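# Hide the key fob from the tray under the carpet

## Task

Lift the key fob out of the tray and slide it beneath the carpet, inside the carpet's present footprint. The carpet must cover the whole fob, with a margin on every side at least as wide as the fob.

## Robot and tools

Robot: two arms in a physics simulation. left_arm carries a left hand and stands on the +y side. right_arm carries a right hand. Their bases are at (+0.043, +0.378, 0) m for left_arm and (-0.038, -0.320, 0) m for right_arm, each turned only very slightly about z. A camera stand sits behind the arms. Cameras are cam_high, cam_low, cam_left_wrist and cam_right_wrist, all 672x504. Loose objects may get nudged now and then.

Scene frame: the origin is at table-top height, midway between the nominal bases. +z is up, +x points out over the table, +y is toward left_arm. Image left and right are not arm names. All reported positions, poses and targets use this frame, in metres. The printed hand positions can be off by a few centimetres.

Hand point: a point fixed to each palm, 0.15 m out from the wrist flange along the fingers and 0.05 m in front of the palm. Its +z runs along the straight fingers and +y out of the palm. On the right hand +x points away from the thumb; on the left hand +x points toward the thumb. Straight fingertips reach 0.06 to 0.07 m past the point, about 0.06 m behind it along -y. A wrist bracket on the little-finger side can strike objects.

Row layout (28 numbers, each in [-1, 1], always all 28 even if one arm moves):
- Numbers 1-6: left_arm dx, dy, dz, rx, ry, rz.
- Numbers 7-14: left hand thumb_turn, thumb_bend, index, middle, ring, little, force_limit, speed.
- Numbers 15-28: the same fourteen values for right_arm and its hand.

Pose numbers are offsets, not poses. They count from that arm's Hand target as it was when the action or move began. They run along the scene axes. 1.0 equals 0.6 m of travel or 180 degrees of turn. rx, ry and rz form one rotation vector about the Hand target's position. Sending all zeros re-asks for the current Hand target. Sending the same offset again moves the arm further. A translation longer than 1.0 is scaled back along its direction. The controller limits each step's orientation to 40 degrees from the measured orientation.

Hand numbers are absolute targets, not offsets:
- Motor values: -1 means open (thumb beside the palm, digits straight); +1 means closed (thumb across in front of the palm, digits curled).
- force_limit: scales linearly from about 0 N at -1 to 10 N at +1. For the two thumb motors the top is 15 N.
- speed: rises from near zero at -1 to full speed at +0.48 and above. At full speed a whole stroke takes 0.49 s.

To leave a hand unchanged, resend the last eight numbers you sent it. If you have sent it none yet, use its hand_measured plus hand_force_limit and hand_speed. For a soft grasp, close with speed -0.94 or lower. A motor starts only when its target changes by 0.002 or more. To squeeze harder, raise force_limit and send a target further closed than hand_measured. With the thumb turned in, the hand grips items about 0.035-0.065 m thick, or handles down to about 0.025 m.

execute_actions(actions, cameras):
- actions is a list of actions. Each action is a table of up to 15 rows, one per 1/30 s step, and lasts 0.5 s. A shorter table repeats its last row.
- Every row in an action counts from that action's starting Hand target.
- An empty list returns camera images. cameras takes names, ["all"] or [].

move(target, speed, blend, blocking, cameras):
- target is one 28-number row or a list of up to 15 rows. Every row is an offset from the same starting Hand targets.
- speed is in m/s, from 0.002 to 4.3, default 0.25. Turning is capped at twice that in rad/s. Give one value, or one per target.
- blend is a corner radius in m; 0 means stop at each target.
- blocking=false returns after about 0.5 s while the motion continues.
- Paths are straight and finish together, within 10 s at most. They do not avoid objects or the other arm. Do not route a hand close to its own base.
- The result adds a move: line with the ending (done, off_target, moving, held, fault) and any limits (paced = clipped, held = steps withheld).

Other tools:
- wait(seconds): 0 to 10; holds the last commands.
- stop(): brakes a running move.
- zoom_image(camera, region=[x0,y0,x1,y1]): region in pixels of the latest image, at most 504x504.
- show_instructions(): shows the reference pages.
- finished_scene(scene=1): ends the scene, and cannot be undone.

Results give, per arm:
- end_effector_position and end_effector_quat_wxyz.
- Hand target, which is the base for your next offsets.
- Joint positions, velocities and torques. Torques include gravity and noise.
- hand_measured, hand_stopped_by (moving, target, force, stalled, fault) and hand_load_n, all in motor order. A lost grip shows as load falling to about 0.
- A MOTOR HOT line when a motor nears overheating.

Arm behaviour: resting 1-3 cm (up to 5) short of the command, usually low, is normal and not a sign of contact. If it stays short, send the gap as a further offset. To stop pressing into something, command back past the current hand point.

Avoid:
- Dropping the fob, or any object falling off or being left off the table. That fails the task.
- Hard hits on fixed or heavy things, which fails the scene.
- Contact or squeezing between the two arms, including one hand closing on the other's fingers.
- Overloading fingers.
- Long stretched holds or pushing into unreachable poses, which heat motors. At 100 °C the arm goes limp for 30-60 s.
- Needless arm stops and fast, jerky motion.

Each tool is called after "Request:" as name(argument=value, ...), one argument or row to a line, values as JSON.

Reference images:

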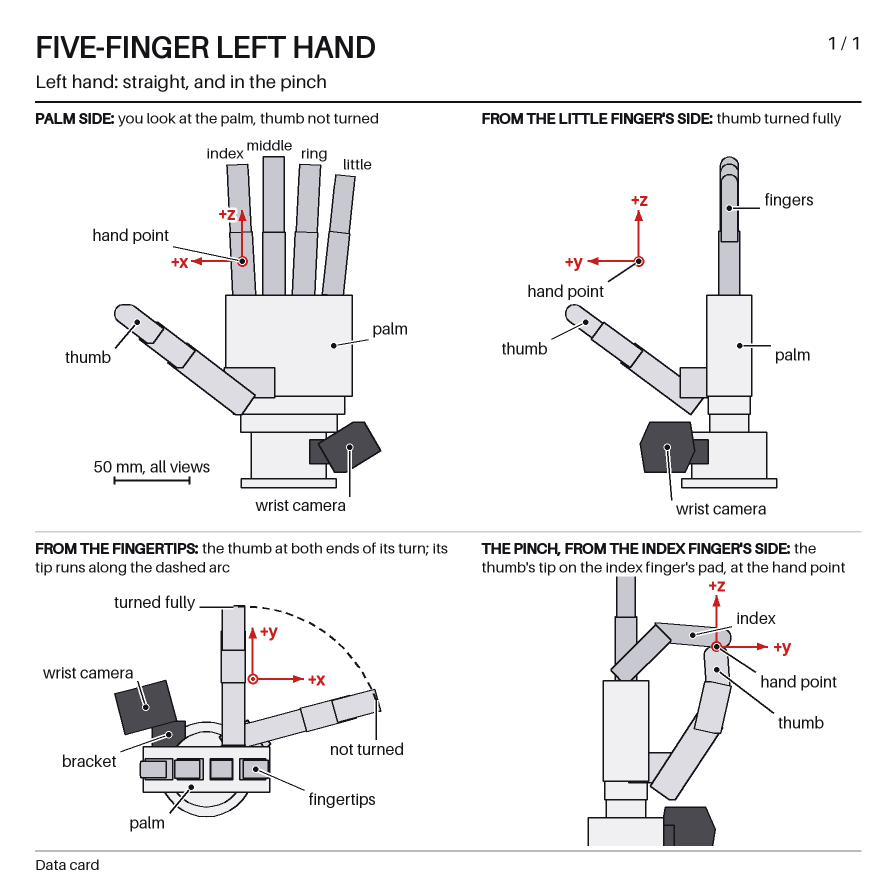

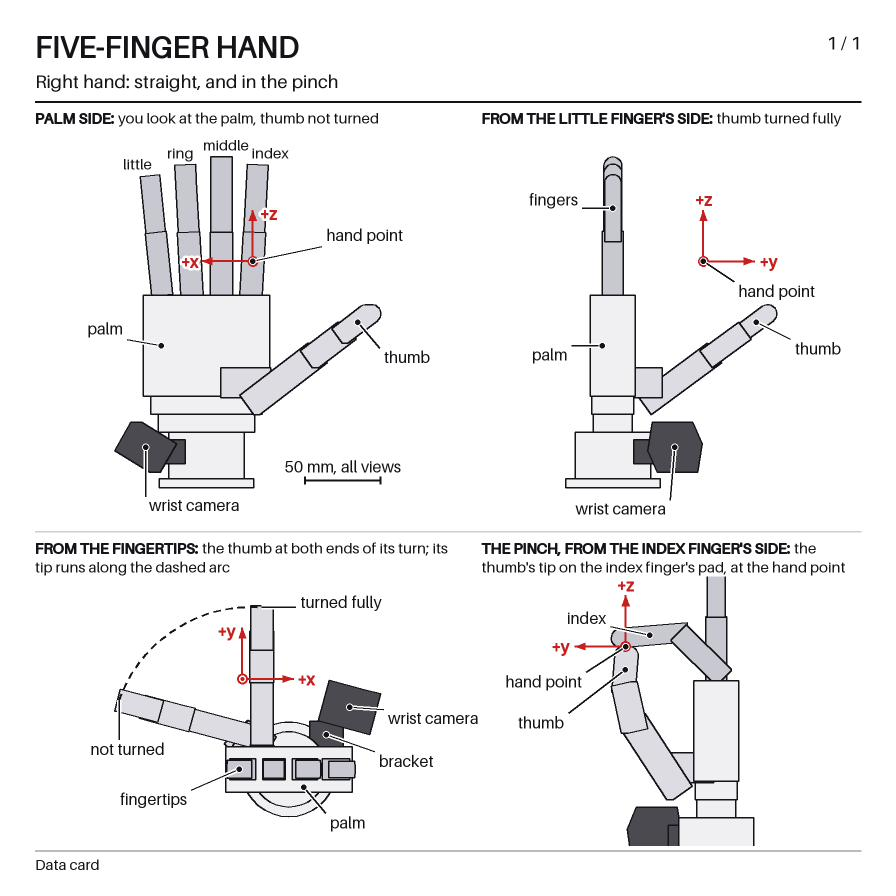

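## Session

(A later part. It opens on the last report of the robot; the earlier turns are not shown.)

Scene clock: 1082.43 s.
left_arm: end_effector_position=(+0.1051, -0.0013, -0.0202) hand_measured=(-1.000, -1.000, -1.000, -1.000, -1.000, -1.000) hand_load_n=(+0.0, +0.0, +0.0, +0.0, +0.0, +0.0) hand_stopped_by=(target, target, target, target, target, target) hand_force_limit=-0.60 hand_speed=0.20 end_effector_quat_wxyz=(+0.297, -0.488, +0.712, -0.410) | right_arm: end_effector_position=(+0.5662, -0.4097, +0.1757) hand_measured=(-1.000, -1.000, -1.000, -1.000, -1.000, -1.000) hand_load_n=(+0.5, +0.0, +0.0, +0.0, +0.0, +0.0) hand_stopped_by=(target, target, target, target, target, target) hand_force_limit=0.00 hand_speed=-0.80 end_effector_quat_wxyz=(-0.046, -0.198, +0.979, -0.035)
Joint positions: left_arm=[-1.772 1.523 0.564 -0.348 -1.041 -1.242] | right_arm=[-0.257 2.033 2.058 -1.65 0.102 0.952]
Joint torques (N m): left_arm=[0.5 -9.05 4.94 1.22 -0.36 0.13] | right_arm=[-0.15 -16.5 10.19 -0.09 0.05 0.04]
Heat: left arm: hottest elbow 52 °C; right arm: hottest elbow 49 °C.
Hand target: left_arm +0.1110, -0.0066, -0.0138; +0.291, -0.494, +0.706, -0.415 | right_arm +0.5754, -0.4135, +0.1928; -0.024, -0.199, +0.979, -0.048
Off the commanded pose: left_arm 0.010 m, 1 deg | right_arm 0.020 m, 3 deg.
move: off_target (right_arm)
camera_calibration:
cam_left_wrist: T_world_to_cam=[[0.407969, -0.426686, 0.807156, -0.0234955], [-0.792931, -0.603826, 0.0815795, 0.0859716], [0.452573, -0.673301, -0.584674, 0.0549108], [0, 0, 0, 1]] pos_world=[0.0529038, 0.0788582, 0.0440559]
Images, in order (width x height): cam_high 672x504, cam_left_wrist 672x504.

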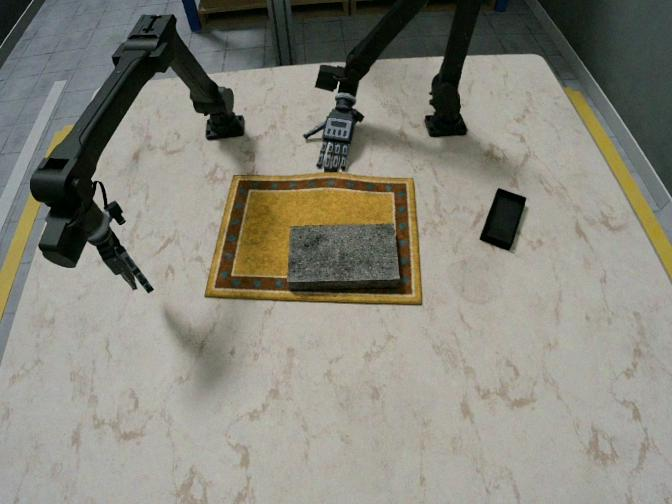

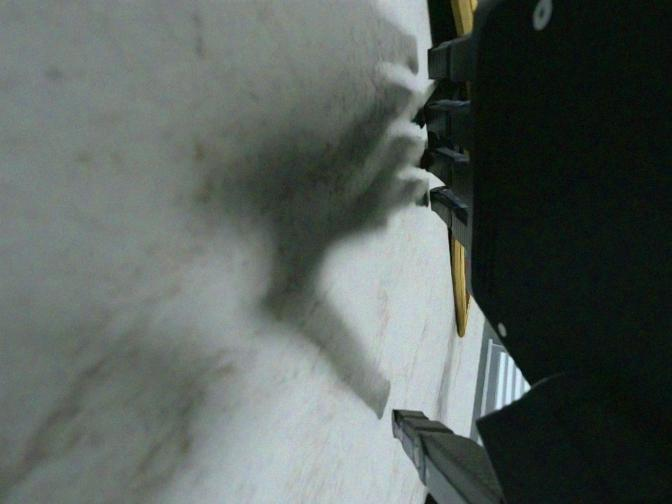

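Request:
move(
  target=[
    [0.055,-0.006,0.006,0,0,0,-1,-1,-1,-1,-1,-1,-0.6,0.2,0,0,0,0,0,0,-1,-1,-1,-1,-1,-1,0,-0.8],
  ],
  speed=0.07,
  cameras=["cam_left_wrist","cam_high"],
)

Request:
zoom_image(
  camera="cam_high",
  region=[270, 100, 390, 200],
)

Scene clock: 1093.83 s.
left_arm: end_effector_position=(+0.1378, -0.0041, -0.0190) hand_measured=(-1.000, -1.000, -1.000, -1.000, -1.000, -1.000) hand_load_n=(+0.0, +0.0, +0.0, +0.5, +0.0, +0.0) hand_stopped_by=(target, target, target, target, target, target) hand_force_limit=-0.60 hand_speed=0.20 end_effector_quat_wxyz=(+0.296, -0.489, +0.713, -0.406) | right_arm: end_effector_position=(+0.5662, -0.4097, +0.1757) hand_measured=(-1.000, -1.000, -1.000, -1.000, -1.000, -1.000) hand_load_n=(+0.0, +0.0, +0.0, +0.0, +0.0, +0.0) hand_stopped_by=(target, target, target, target, target, target) hand_force_limit=0.00 hand_speed=-0.80 end_effector_quat_wxyz=(-0.046, -0.198, +0.979, -0.035)
Joint positions: left_arm=[-1.663 1.502 0.532 -0.182 -0.998 -1.055] | right_arm=[-0.257 2.033 2.058 -1.65 0.102 0.952]
Joint torques (N m): left_arm=[1.38 -9.52 5.26 1.43 -0.4 0.13] | right_arm=[-0.15 -16.44 10.19 -0.08 0.05 0.04]
Heat: left arm: hottest elbow 51 °C; right arm: hottest elbow 49 °C.
Hand target: left_arm +0.1440, -0.0102, -0.0102; +0.291, -0.494, +0.706, -0.415 | right_arm +0.5754, -0.4135, +0.1928; -0.024, -0.199, +0.979, -0.048
Off the commanded pose: left_arm 0.012 m, 2 deg | right_arm 0.020 m, 3 deg.
move: off_target (left_arm, right_arm)
camera_calibration:
cam_left_wrist: T_world_to_cam=[[0.414448, -0.430281, 0.801929, -0.0399512], [-0.790978, -0.60611, 0.0835756, 0.109877], [0.450097, -0.668946, -0.591544, 0.0392311], [0, 0, 0, 1]] pos_world=[0.0858103, 0.0756509, 0.046062]
Images, in order (width x height): cam_high 672x504, cam_left_wrist 672x504.

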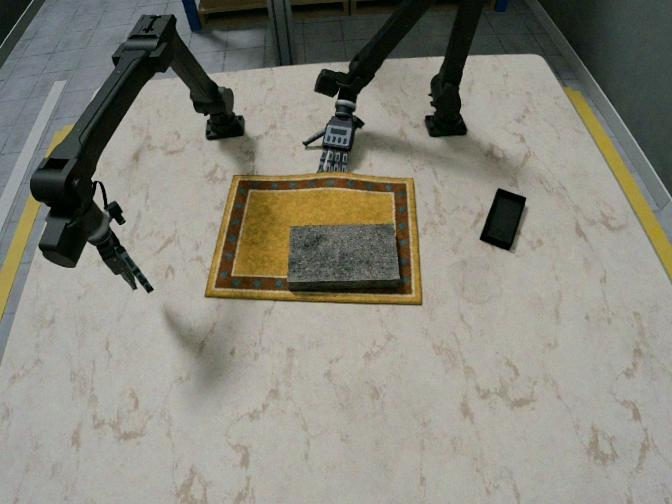

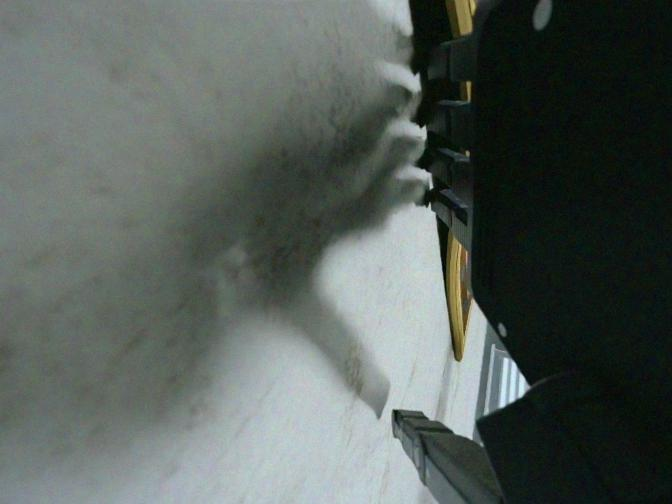

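Scaled by 4.200.

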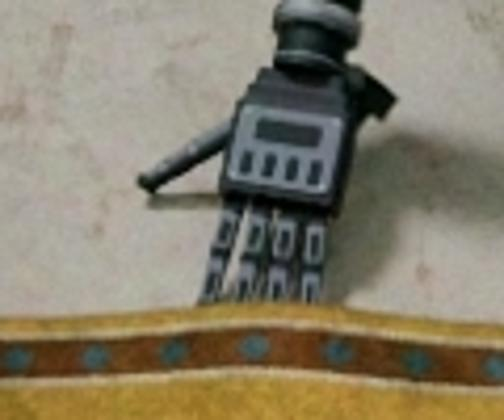

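Request:
move(
  target=[
    [0.05,-0.006,0.003,0,0,0,-1,-1,-1,-1,-1,-1,-0.6,0.2,0,0,0,0,0,0,-1,-1,-1,-1,-1,-1,0,-0.8],
  ],
  speed=0.07,
  cameras=["cam_left_wrist","cam_high"],
)

Request:
zoom_image(
  camera="cam_high",
  region=[270, 100, 390, 200],
)

Scene clock: 1107.37 s.
left_arm: end_effector_position=(+0.1646, -0.0089, -0.0180) hand_measured=(-1.000, -1.000, -1.000, -1.000, -1.000, -1.000) hand_load_n=(+0.0, +0.0, +0.0, +0.5, -0.5, +0.0) hand_stopped_by=(target, target, target, target, target, target) hand_force_limit=-0.60 hand_speed=0.20 end_effector_quat_wxyz=(+0.293, -0.489, +0.715, -0.406) | right_arm: end_effector_position=(+0.5662, -0.4097, +0.1757) hand_measured=(-1.000, -1.000, -1.000, -1.000, -1.000, -1.000) hand_load_n=(+0.0, +0.0, +0.0, +0.0, +0.0, +0.0) hand_stopped_by=(target, target, target, target, target, target) hand_force_limit=0.00 hand_speed=-0.80 end_effector_quat_wxyz=(-0.046, -0.198, +0.979, -0.035)
Joint positions: left_arm=[-1.573 1.499 0.516 -0.049 -0.949 -0.911] | right_arm=[-0.257 2.033 2.058 -1.65 0.102 0.952]
Joint torques (N m): left_arm=[1.61 -9.35 5.34 1.5 -0.43 0.13] | right_arm=[-0.21 -16.56 10.18 -0.09 0.05 0.04]
Heat: left arm: hottest elbow 50 °C; right arm: hottest elbow 49 °C.
Hand target: left_arm +0.1740, -0.0138, -0.0084; +0.291, -0.494, +0.706, -0.415 | right_arm +0.5754, -0.4135, +0.1928; -0.024, -0.199, +0.979, -0.048
Off the commanded pose: left_arm 0.014 m, 2 deg | right_arm 0.020 m, 3 deg.
move: off_target (left_arm, right_arm)
camera_calibration:
cam_left_wrist: T_world_to_cam=[[0.417673, -0.43067, 0.800045, -0.054457], [-0.792866, -0.602797, 0.0894348, 0.128434], [0.443748, -0.671683, -0.593236, 0.0255873], [0, 0, 0, 1]] pos_world=[0.113222, 0.0711532, 0.047261]
Images, in order (width x height): cam_high 672x504, cam_left_wrist 672x504.

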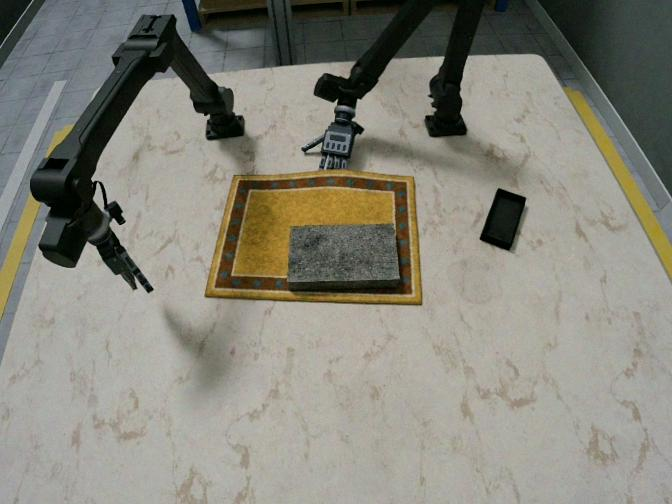

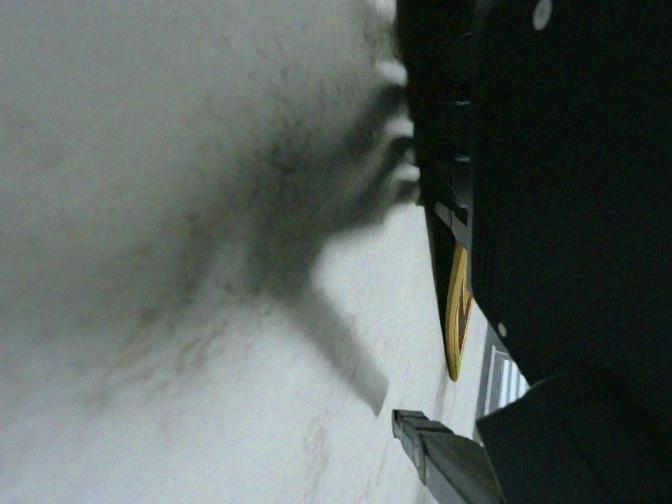

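Scaled by 4.200.

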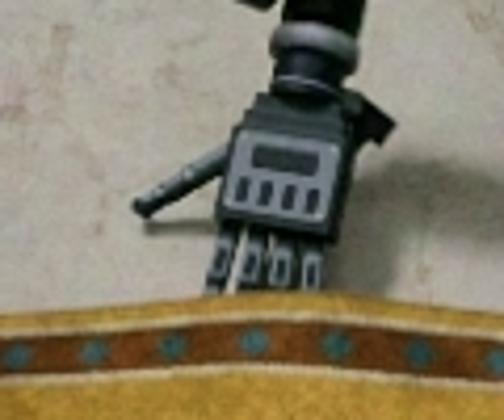

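Request:
move(
  target=[
    [0.06,-0.008,0.002,0,0,0,-1,-1,-1,-1,-1,-1,-0.6,0.2,0,0,0,0,0,0,-1,-1,-1,-1,-1,-1,0,-0.8],
  ],
  speed=0.07,
  cameras=["cam_left_wrist","cam_high"],
)

Request:
zoom_image(
  camera="cam_high",
  region=[230, 100, 430, 250],
)

Scene clock: 1115.43 s.
left_arm: end_effector_position=(+0.1990, -0.0133, -0.0149) hand_measured=(-1.000, -1.000, -1.000, -1.000, -1.000, -1.000) hand_load_n=(+0.0, +0.0, -0.5, +0.0, -1.0, +0.0) hand_stopped_by=(target, target, target, target, target, target) hand_force_limit=-0.60 hand_speed=0.20 end_effector_quat_wxyz=(+0.288, -0.491, +0.716, -0.405) | right_arm: end_effector_position=(+0.5662, -0.4097, +0.1757) hand_measured=(-1.000, -1.000, -1.000, -1.000, -1.000, -1.000) hand_load_n=(+0.0, +0.0, +0.0, +0.0, +0.0, +0.0) hand_stopped_by=(target, target, target, target, target, target) hand_force_limit=0.00 hand_speed=-0.80 end_effector_quat_wxyz=(-0.046, -0.198, +0.979, -0.035)
Joint positions: left_arm=[-1.459 1.499 0.512 0.075 -0.875 -0.764] | right_arm=[-0.257 2.033 2.058 -1.65 0.102 0.952]
Joint torques (N m): left_arm=[1.14 -7.82 5.9 1.94 -0.61 0.14] | right_arm=[-0.21 -16.44 10.18 -0.09 0.05 0.04]
Heat: left arm: hottest elbow 49 °C; right arm: hottest elbow 49 °C.
Hand target: left_arm +0.2100, -0.0186, -0.0072; +0.291, -0.494, +0.706, -0.415 | right_arm +0.5754, -0.4135, +0.1928; -0.024, -0.199, +0.979, -0.048
Off the commanded pose: left_arm 0.014 m, 2 deg | right_arm 0.020 m, 3 deg.
move: off_target (left_arm, right_arm)
camera_calibration:
cam_left_wrist: T_world_to_cam=[[0.424302, -0.428687, 0.797618, -0.0745605], [-0.793373, -0.60059, 0.0992518, 0.153161], [0.436493, -0.674922, -0.59494, 0.0105705], [0, 0, 0, 1]] pos_world=[0.148536, 0.0671581, 0.0505581]
Images, in order (width x height): cam_high 672x504, cam_left_wrist 672x504.

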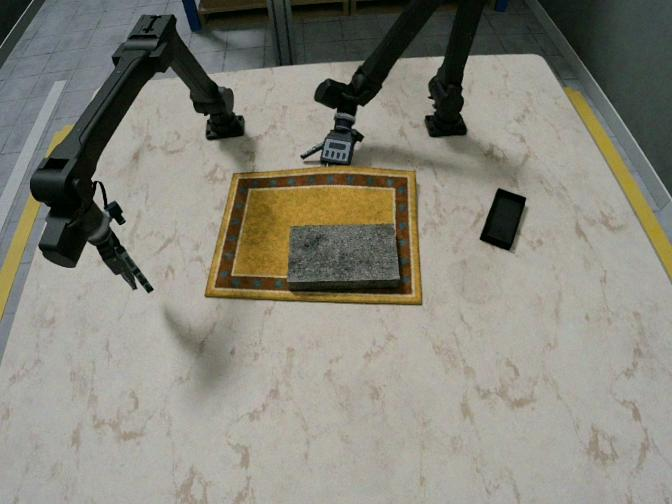

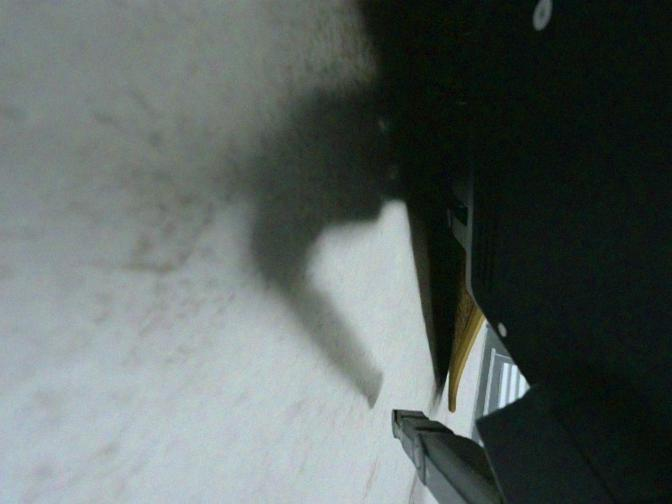

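Scaled by 2.520.

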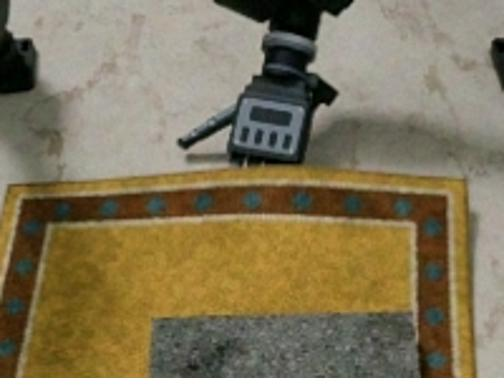

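Request:
move(
  target=[
    [0.012,-0.001,0.0,0,0,0,-1,-1,-1,-1,-1,-1,-0.6,0.2,0,0,0,0,0,0,-1,-1,-1,-1,-1,-1,0,-0.8],
    [-0.2,0.04,0.004,0,0,0,-1,-1,-1,-1,-1,-1,-0.6,0.2,0,0,0,0,0,0,-1,-1,-1,-1,-1,-1,0,-0.8],
  ],
  speed=0.09,
  cameras=["cam_left_wrist","cam_high","cam_low"],
)

Request:
zoom_image(
  camera="cam_high",
  region=[200, 130, 440, 320],
)

Scene clock: 1138.63 s.
left_arm: end_effector_position=(+0.0939, +0.0290, -0.0176) hand_measured=(-1.000, -1.000, -1.000, -1.000, -1.000, -1.000) hand_load_n=(+0.0, +0.0, +0.0, +0.0, +0.0, +0.0) hand_stopped_by=(target, target, target, target, target, target) hand_force_limit=-0.60 hand_speed=0.20 end_effector_quat_wxyz=(+0.303, -0.481, +0.720, -0.398) | right_arm: end_effector_position=(+0.5662, -0.4097, +0.1757) hand_measured=(-1.000, -1.000, -1.000, -1.000, -1.000, -1.000) hand_load_n=(+0.0, +0.0, +0.0, +0.0, +0.0, +0.0) hand_stopped_by=(target, target, target, target, target, target) hand_force_limit=0.00 hand_speed=-0.80 end_effector_quat_wxyz=(-0.046, -0.198, +0.979, -0.035)
Joint positions: left_arm=[-1.826 1.468 0.53 -0.486 -1.043 -1.339] | right_arm=[-0.257 2.033 2.058 -1.65 0.102 0.952]
Joint torques (N m): left_arm=[0.03 -6.24 9.2 -0.09 -1.09 -0.25] | right_arm=[-0.15 -16.5 10.21 -0.09 0.05 0.04]
Heat: left arm: hottest elbow 48 °C; right arm: hottest elbow 50 °C.
Hand target: left_arm +0.0900, +0.0054, -0.0048; +0.291, -0.494, +0.706, -0.415 | right_arm +0.5754, -0.4135, +0.1928; -0.024, -0.199, +0.979, -0.048
Off the commanded pose: left_arm 0.027 m, 3 deg | right_arm 0.020 m, 3 deg.
move: off_target (left_arm, right_arm)
camera_calibration:
cam_left_wrist: T_world_to_cam=[[0.406273, -0.456318, 0.791654, -0.00728241], [-0.796265, -0.601786, 0.0617637, 0.0950013], [0.448223, -0.65546, -0.607839, 0.0814204], [0, 0, 0, 1]] pos_world=[0.0421104, 0.107215, 0.0493881]
Images, in order (width x height): cam_high 672x504, cam_low 672x504, cam_left_wrist 672x504.

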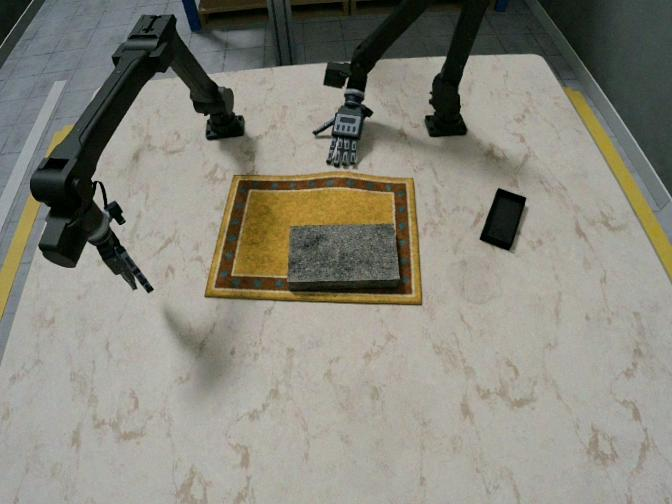

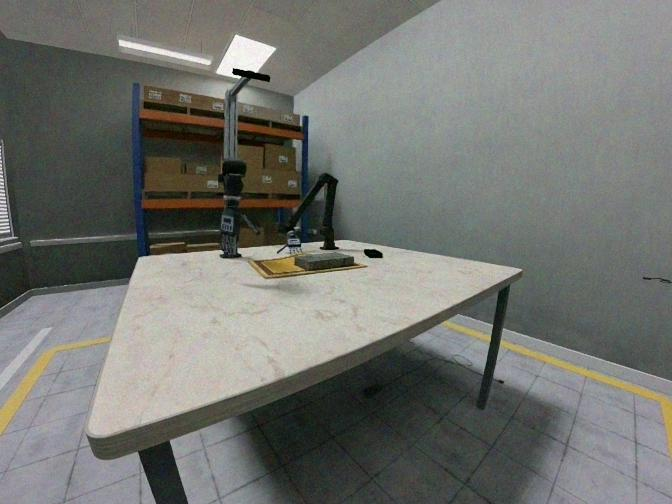

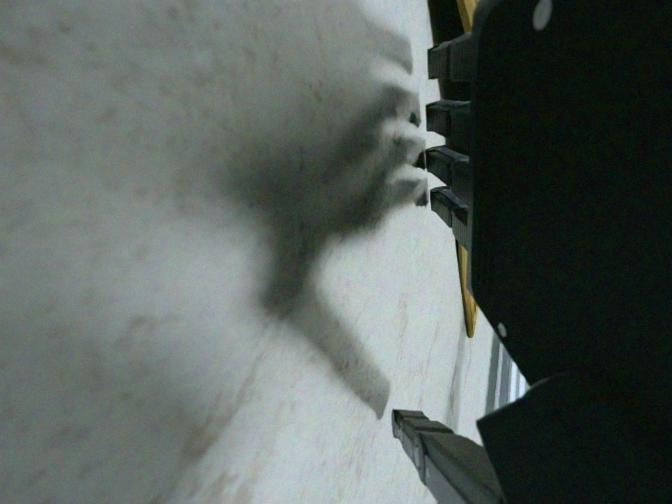

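Scaled by 2.100.

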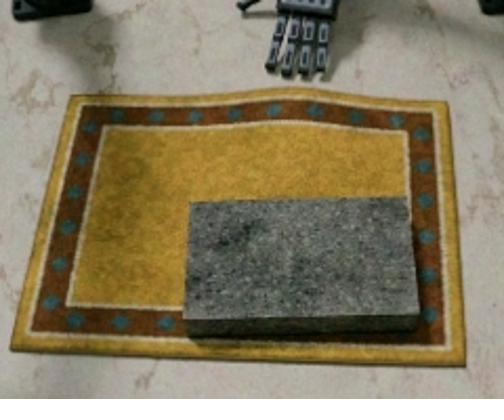

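Request:
move(
  target=[
    [-0.04,0.02,0.12,0,0,0,-1,-1,-1,-1,-1,-1,-0.6,0.2,0,0,0,0,0,0,-1,-1,-1,-1,-1,-1,0,-0.8],
    [0.04,0.04,0.12,-0.055,-0.1514,0.02,-1,-1,-1,-1,-1,-1,-0.6,0.2,0,0,0,0,0,0,-1,-1,-1,-1,-1,-1,0,-0.8],
  ],
  speed=0.2,
  cameras=["cam_left_wrist","cam_high"],
)

Request:
zoom_image(
  camera="cam_high",
  region=[250, 150, 430, 250],
)

Request:
zoom_image(
  camera="cam_left_wrist",
  region=[150, 150, 450, 400],
)

Scene clock: 1171.37 s.
left_arm: end_effector_position=(+0.1180, +0.0369, +0.0623) hand_measured=(-1.000, -1.000, -1.000, -1.000, -1.000, -1.000) hand_load_n=(-0.5, +0.0, +0.0, +0.0, +0.0, +0.0) hand_stopped_by=(target, target, target, target, target, target) hand_force_limit=-0.60 hand_speed=0.20 end_effector_quat_wxyz=(+0.399, -0.418, +0.591, -0.563) | right_arm: end_effector_position=(+0.5662, -0.4097, +0.1757) hand_measured=(-1.000, -1.000, -1.000, -1.000, -1.000, -1.000) hand_load_n=(+0.0, +0.0, +0.0, +0.0, +0.0, +0.0) hand_stopped_by=(target, target, target, target, target, target) hand_force_limit=0.00 hand_speed=-0.80 end_effector_quat_wxyz=(-0.046, -0.198, +0.979, -0.035)
Joint positions: left_arm=[-1.944 1.551 0.588 -1.095 -1.517 -2.057] | right_arm=[-0.257 2.033 2.058 -1.65 0.102 0.952]
Joint torques (N m): left_arm=[0.5 -6.36 5.79 -1.06 -0.99 -0.23] | right_arm=[-0.09 -16.5 10.19 -0.09 0.05 0.04]
Heat: left arm: hottest elbow 49 °C; right arm: hottest elbow 50 °C.
Hand target: left_arm +0.1140, +0.0294, +0.0672; +0.418, -0.428, +0.564, -0.569 | right_arm +0.5754, -0.4135, +0.1928; -0.024, -0.199, +0.979, -0.048
Off the commanded pose: left_arm 0.010 m, 4 deg | right_arm 0.020 m, 3 deg.
joint sent to its limit (left arm) — joint 6 (wrist roll), lower limit. The joint targets are off in position and orientation.
move: off_target (left_arm, right_arm)
camera_calibration:
cam_left_wrist: T_world_to_cam=[[0.0267344, -0.264855, 0.963917, -0.0497187], [-0.771144, -0.619049, -0.148708, 0.124818], [0.636099, -0.739344, -0.220792, 0.0812198], [0, 0, 0, 1]] pos_world=[0.0459183, 0.12415, 0.0844189]
Images, in order (width x height): cam_high 672x504, cam_left_wrist 672x504.

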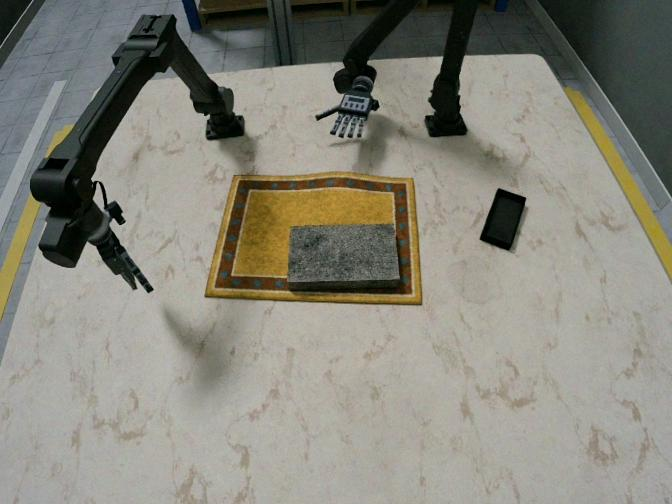

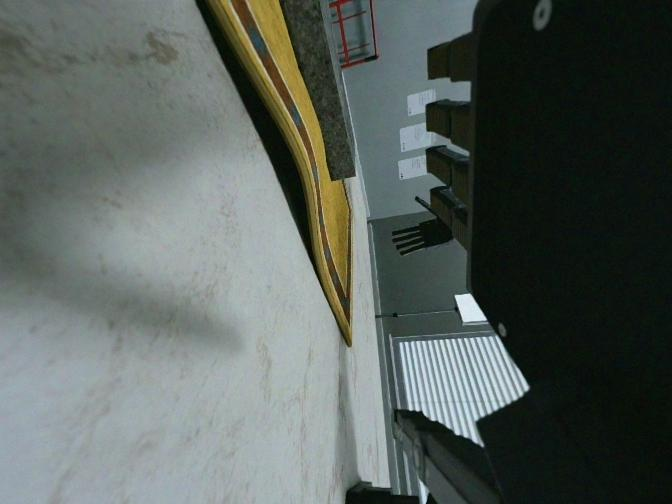

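Scaled by 2.800.

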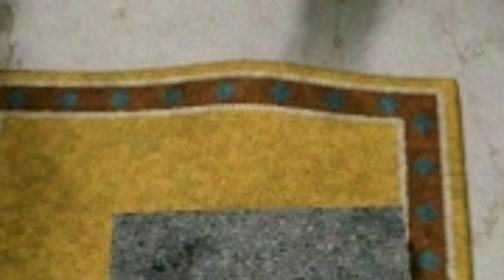

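Scaled by 1.680.

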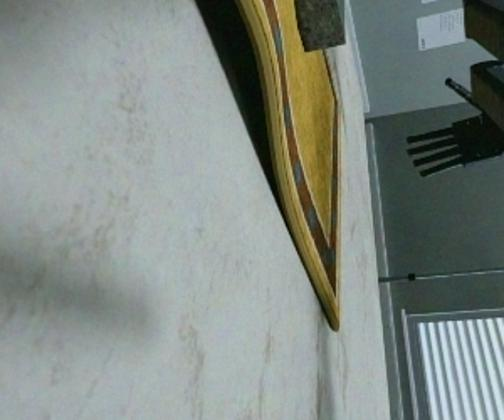

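Request:
zoom_image(
  camera="cam_left_wrist",
  region=[190, 0, 350, 260],
)

Scaled by 1.938.

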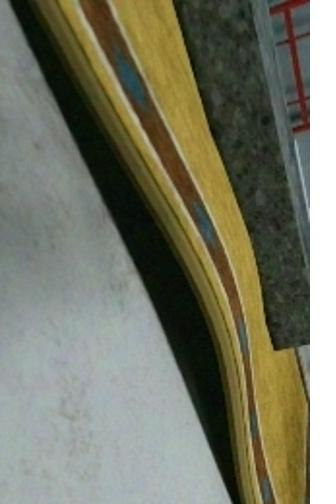

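Request:
zoom_image(
  camera="cam_high",
  region=[280, 160, 400, 235],
)

Scaled by 4.200.

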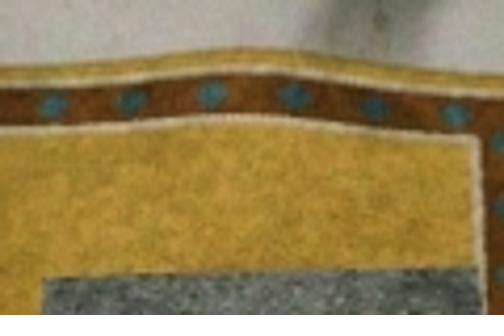

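Request:
move(
  target=[0.0,0.0,-0.055,0,0,0.0,-1,-1,-1,-1,-1,-1,-0.6,0.2,0,0,0,0,0,0,-1,-1,-1,-1,-1,-1,0,-0.8],
  speed=0.1,
  cameras=["cam_left_wrist"],
)

Request:
zoom_image(
  camera="cam_left_wrist",
  region=[220, 0, 380, 260],
)

Scene clock: 1207.13 s.
left_arm: end_effector_position=(+0.1166, +0.0332, +0.0330) hand_measured=(-1.000, -1.000, -1.000, -1.000, -1.000, -1.000) hand_load_n=(-0.5, +0.0, +0.0, -0.5, +0.0, +0.0) hand_stopped_by=(target, target, target, target, target, target) hand_force_limit=-0.60 hand_speed=0.20 end_effector_quat_wxyz=(+0.402, -0.415, +0.593, -0.561) | right_arm: end_effector_position=(+0.5662, -0.4097, +0.1757) hand_measured=(-1.000, -1.000, -1.000, -1.000, -1.000, -1.000) hand_load_n=(+0.0, +0.0, +0.0, +0.0, +0.0, +0.0) hand_stopped_by=(target, target, target, target, target, target) hand_force_limit=0.00 hand_speed=-0.80 end_effector_quat_wxyz=(-0.046, -0.198, +0.979, -0.035)
Joint positions: left_arm=[-1.944 1.655 0.588 -1.001 -1.517 -2.057] | right_arm=[-0.257 2.033 2.058 -1.65 0.102 0.952]
Joint torques (N m): left_arm=[0.67 -7.18 3.51 -0.01 -0.91 -0.22] | right_arm=[-0.15 -16.44 10.21 -0.1 0.05 0.04]
Heat: left arm: hottest elbow 48 °C; right arm: hottest elbow 50 °C.
Hand target: left_arm +0.1140, +0.0294, +0.0342; +0.418, -0.428, +0.564, -0.569 | right_arm +0.5754, -0.4135, +0.1928; -0.024, -0.199, +0.979, -0.048
Off the commanded pose: left_arm 0.005 m, 4 deg | right_arm 0.020 m, 3 deg.
joint sent to its limit (left arm) — joint 6 (wrist roll), lower limit. The joint targets are off in position and orientation.
move: off_target (left_arm, right_arm)
camera_calibration:
cam_left_wrist: T_world_to_cam=[[0.0230524, -0.27448, 0.961316, -0.0215926], [-0.770562, -0.617512, -0.157837, 0.11727], [0.636948, -0.737115, -0.225739, 0.0729213], [0, 0, 0, 1]] pos_world=[0.0444148, 0.120241, 0.0557281]
Images, in order (width x height): cam_left_wrist 672x504.

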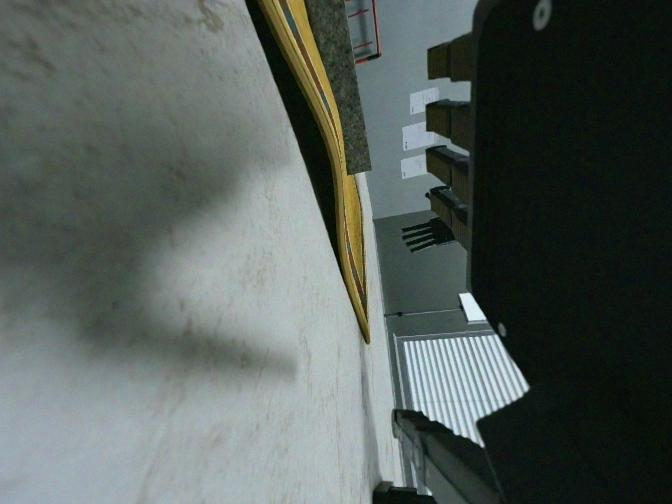

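Scaled by 1.938.

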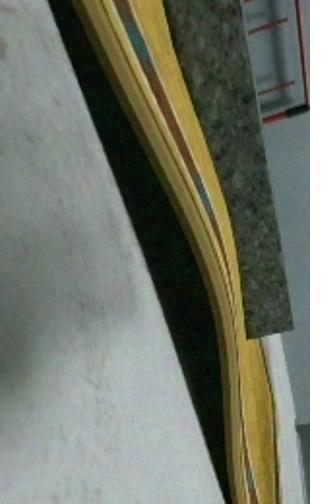

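Request:
move(
  target=[
    [-0.05,0.02,0.15,0.03,0.08,0.0,-1,-1,-1,-1,-1,-1,-0.6,0.2,0,0,0,0,0,0,-1,-1,-1,-1,-1,-1,0,-0.8],
  ],
  speed=0.2,
  cameras=["cam_left_wrist","cam_high"],
)

Request:
zoom_image(
  camera="cam_left_wrist",
  region=[190, 0, 440, 340],
)

Scene clock: 1242.27 s.
left_arm: end_effector_position=(+0.0956, +0.0589, +0.1102) hand_measured=(-1.000, -1.000, -1.000, -1.000, -1.000, -1.000) hand_load_n=(-0.5, +0.0, +0.0, +0.0, +0.0, -0.5) hand_stopped_by=(target, target, target, target, target, target) hand_force_limit=-0.60 hand_speed=0.20 end_effector_quat_wxyz=(+0.380, -0.467, +0.644, -0.473) | right_arm: end_effector_position=(+0.5662, -0.4097, +0.1757) hand_measured=(-1.000, -1.000, -1.000, -1.000, -1.000, -1.000) hand_load_n=(+0.0, +0.0, +0.0, +0.0, +0.0, +0.0) hand_stopped_by=(target, target, target, target, target, target) hand_force_limit=0.00 hand_speed=-0.80 end_effector_quat_wxyz=(-0.046, -0.198, +0.979, -0.035)
Joint positions: left_arm=[-1.981 1.319 0.684 -1.388 -1.273 -1.992] | right_arm=[-0.257 2.033 2.058 -1.65 0.102 0.952]
Joint torques (N m): left_arm=[-0.26 -5.25 10.85 -1.09 -0.58 -0.26] | right_arm=[-0.15 -16.44 10.19 -0.09 0.05 0.05]
Heat: left arm: hottest elbow 46 °C; right arm: hottest elbow 50 °C.
Hand target: left_arm +0.0840, +0.0414, +0.1242; +0.364, -0.475, +0.638, -0.484 | right_arm +0.5754, -0.4135, +0.1928; -0.024, -0.199, +0.979, -0.048
Off the commanded pose: left_arm 0.025 m, 3 deg | right_arm 0.020 m, 3 deg.
move: off_target (left_arm, right_arm)
camera_calibration:
cam_left_wrist: T_world_to_cam=[[0.229871, -0.360653, 0.90393, -0.0967013], [-0.751898, -0.655518, -0.070331, 0.119964], [0.617907, -0.663496, -0.421859, 0.141733], [0, 0, 0, 1]] pos_world=[0.0248514, 0.137802, 0.15564]
Images, in order (width x height): cam_high 672x504, cam_left_wrist 672x504.

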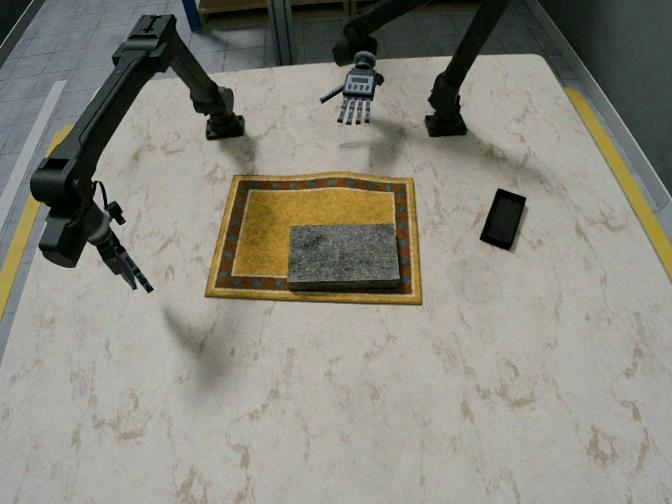

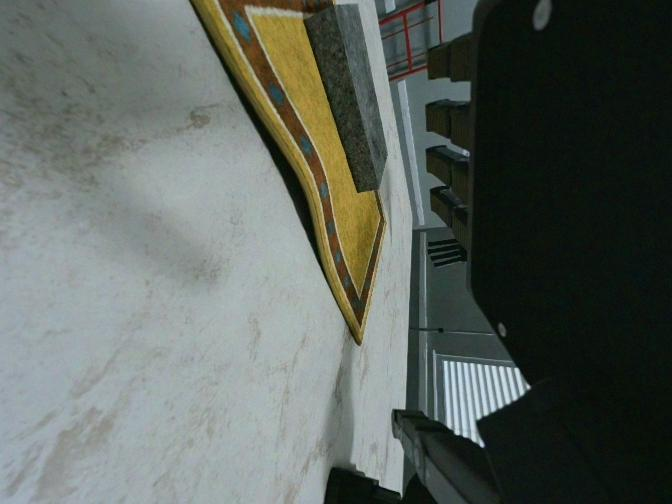

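Scaled by 1.482.

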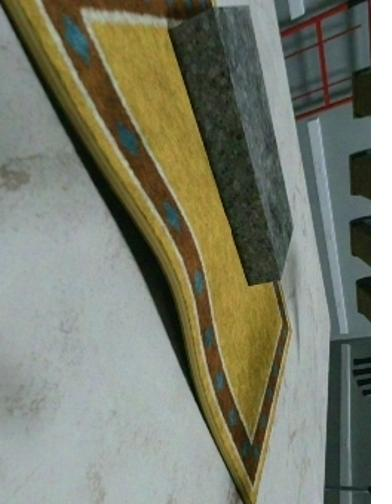

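Request:
finished_scene(
)

The scene is finished: the task was done.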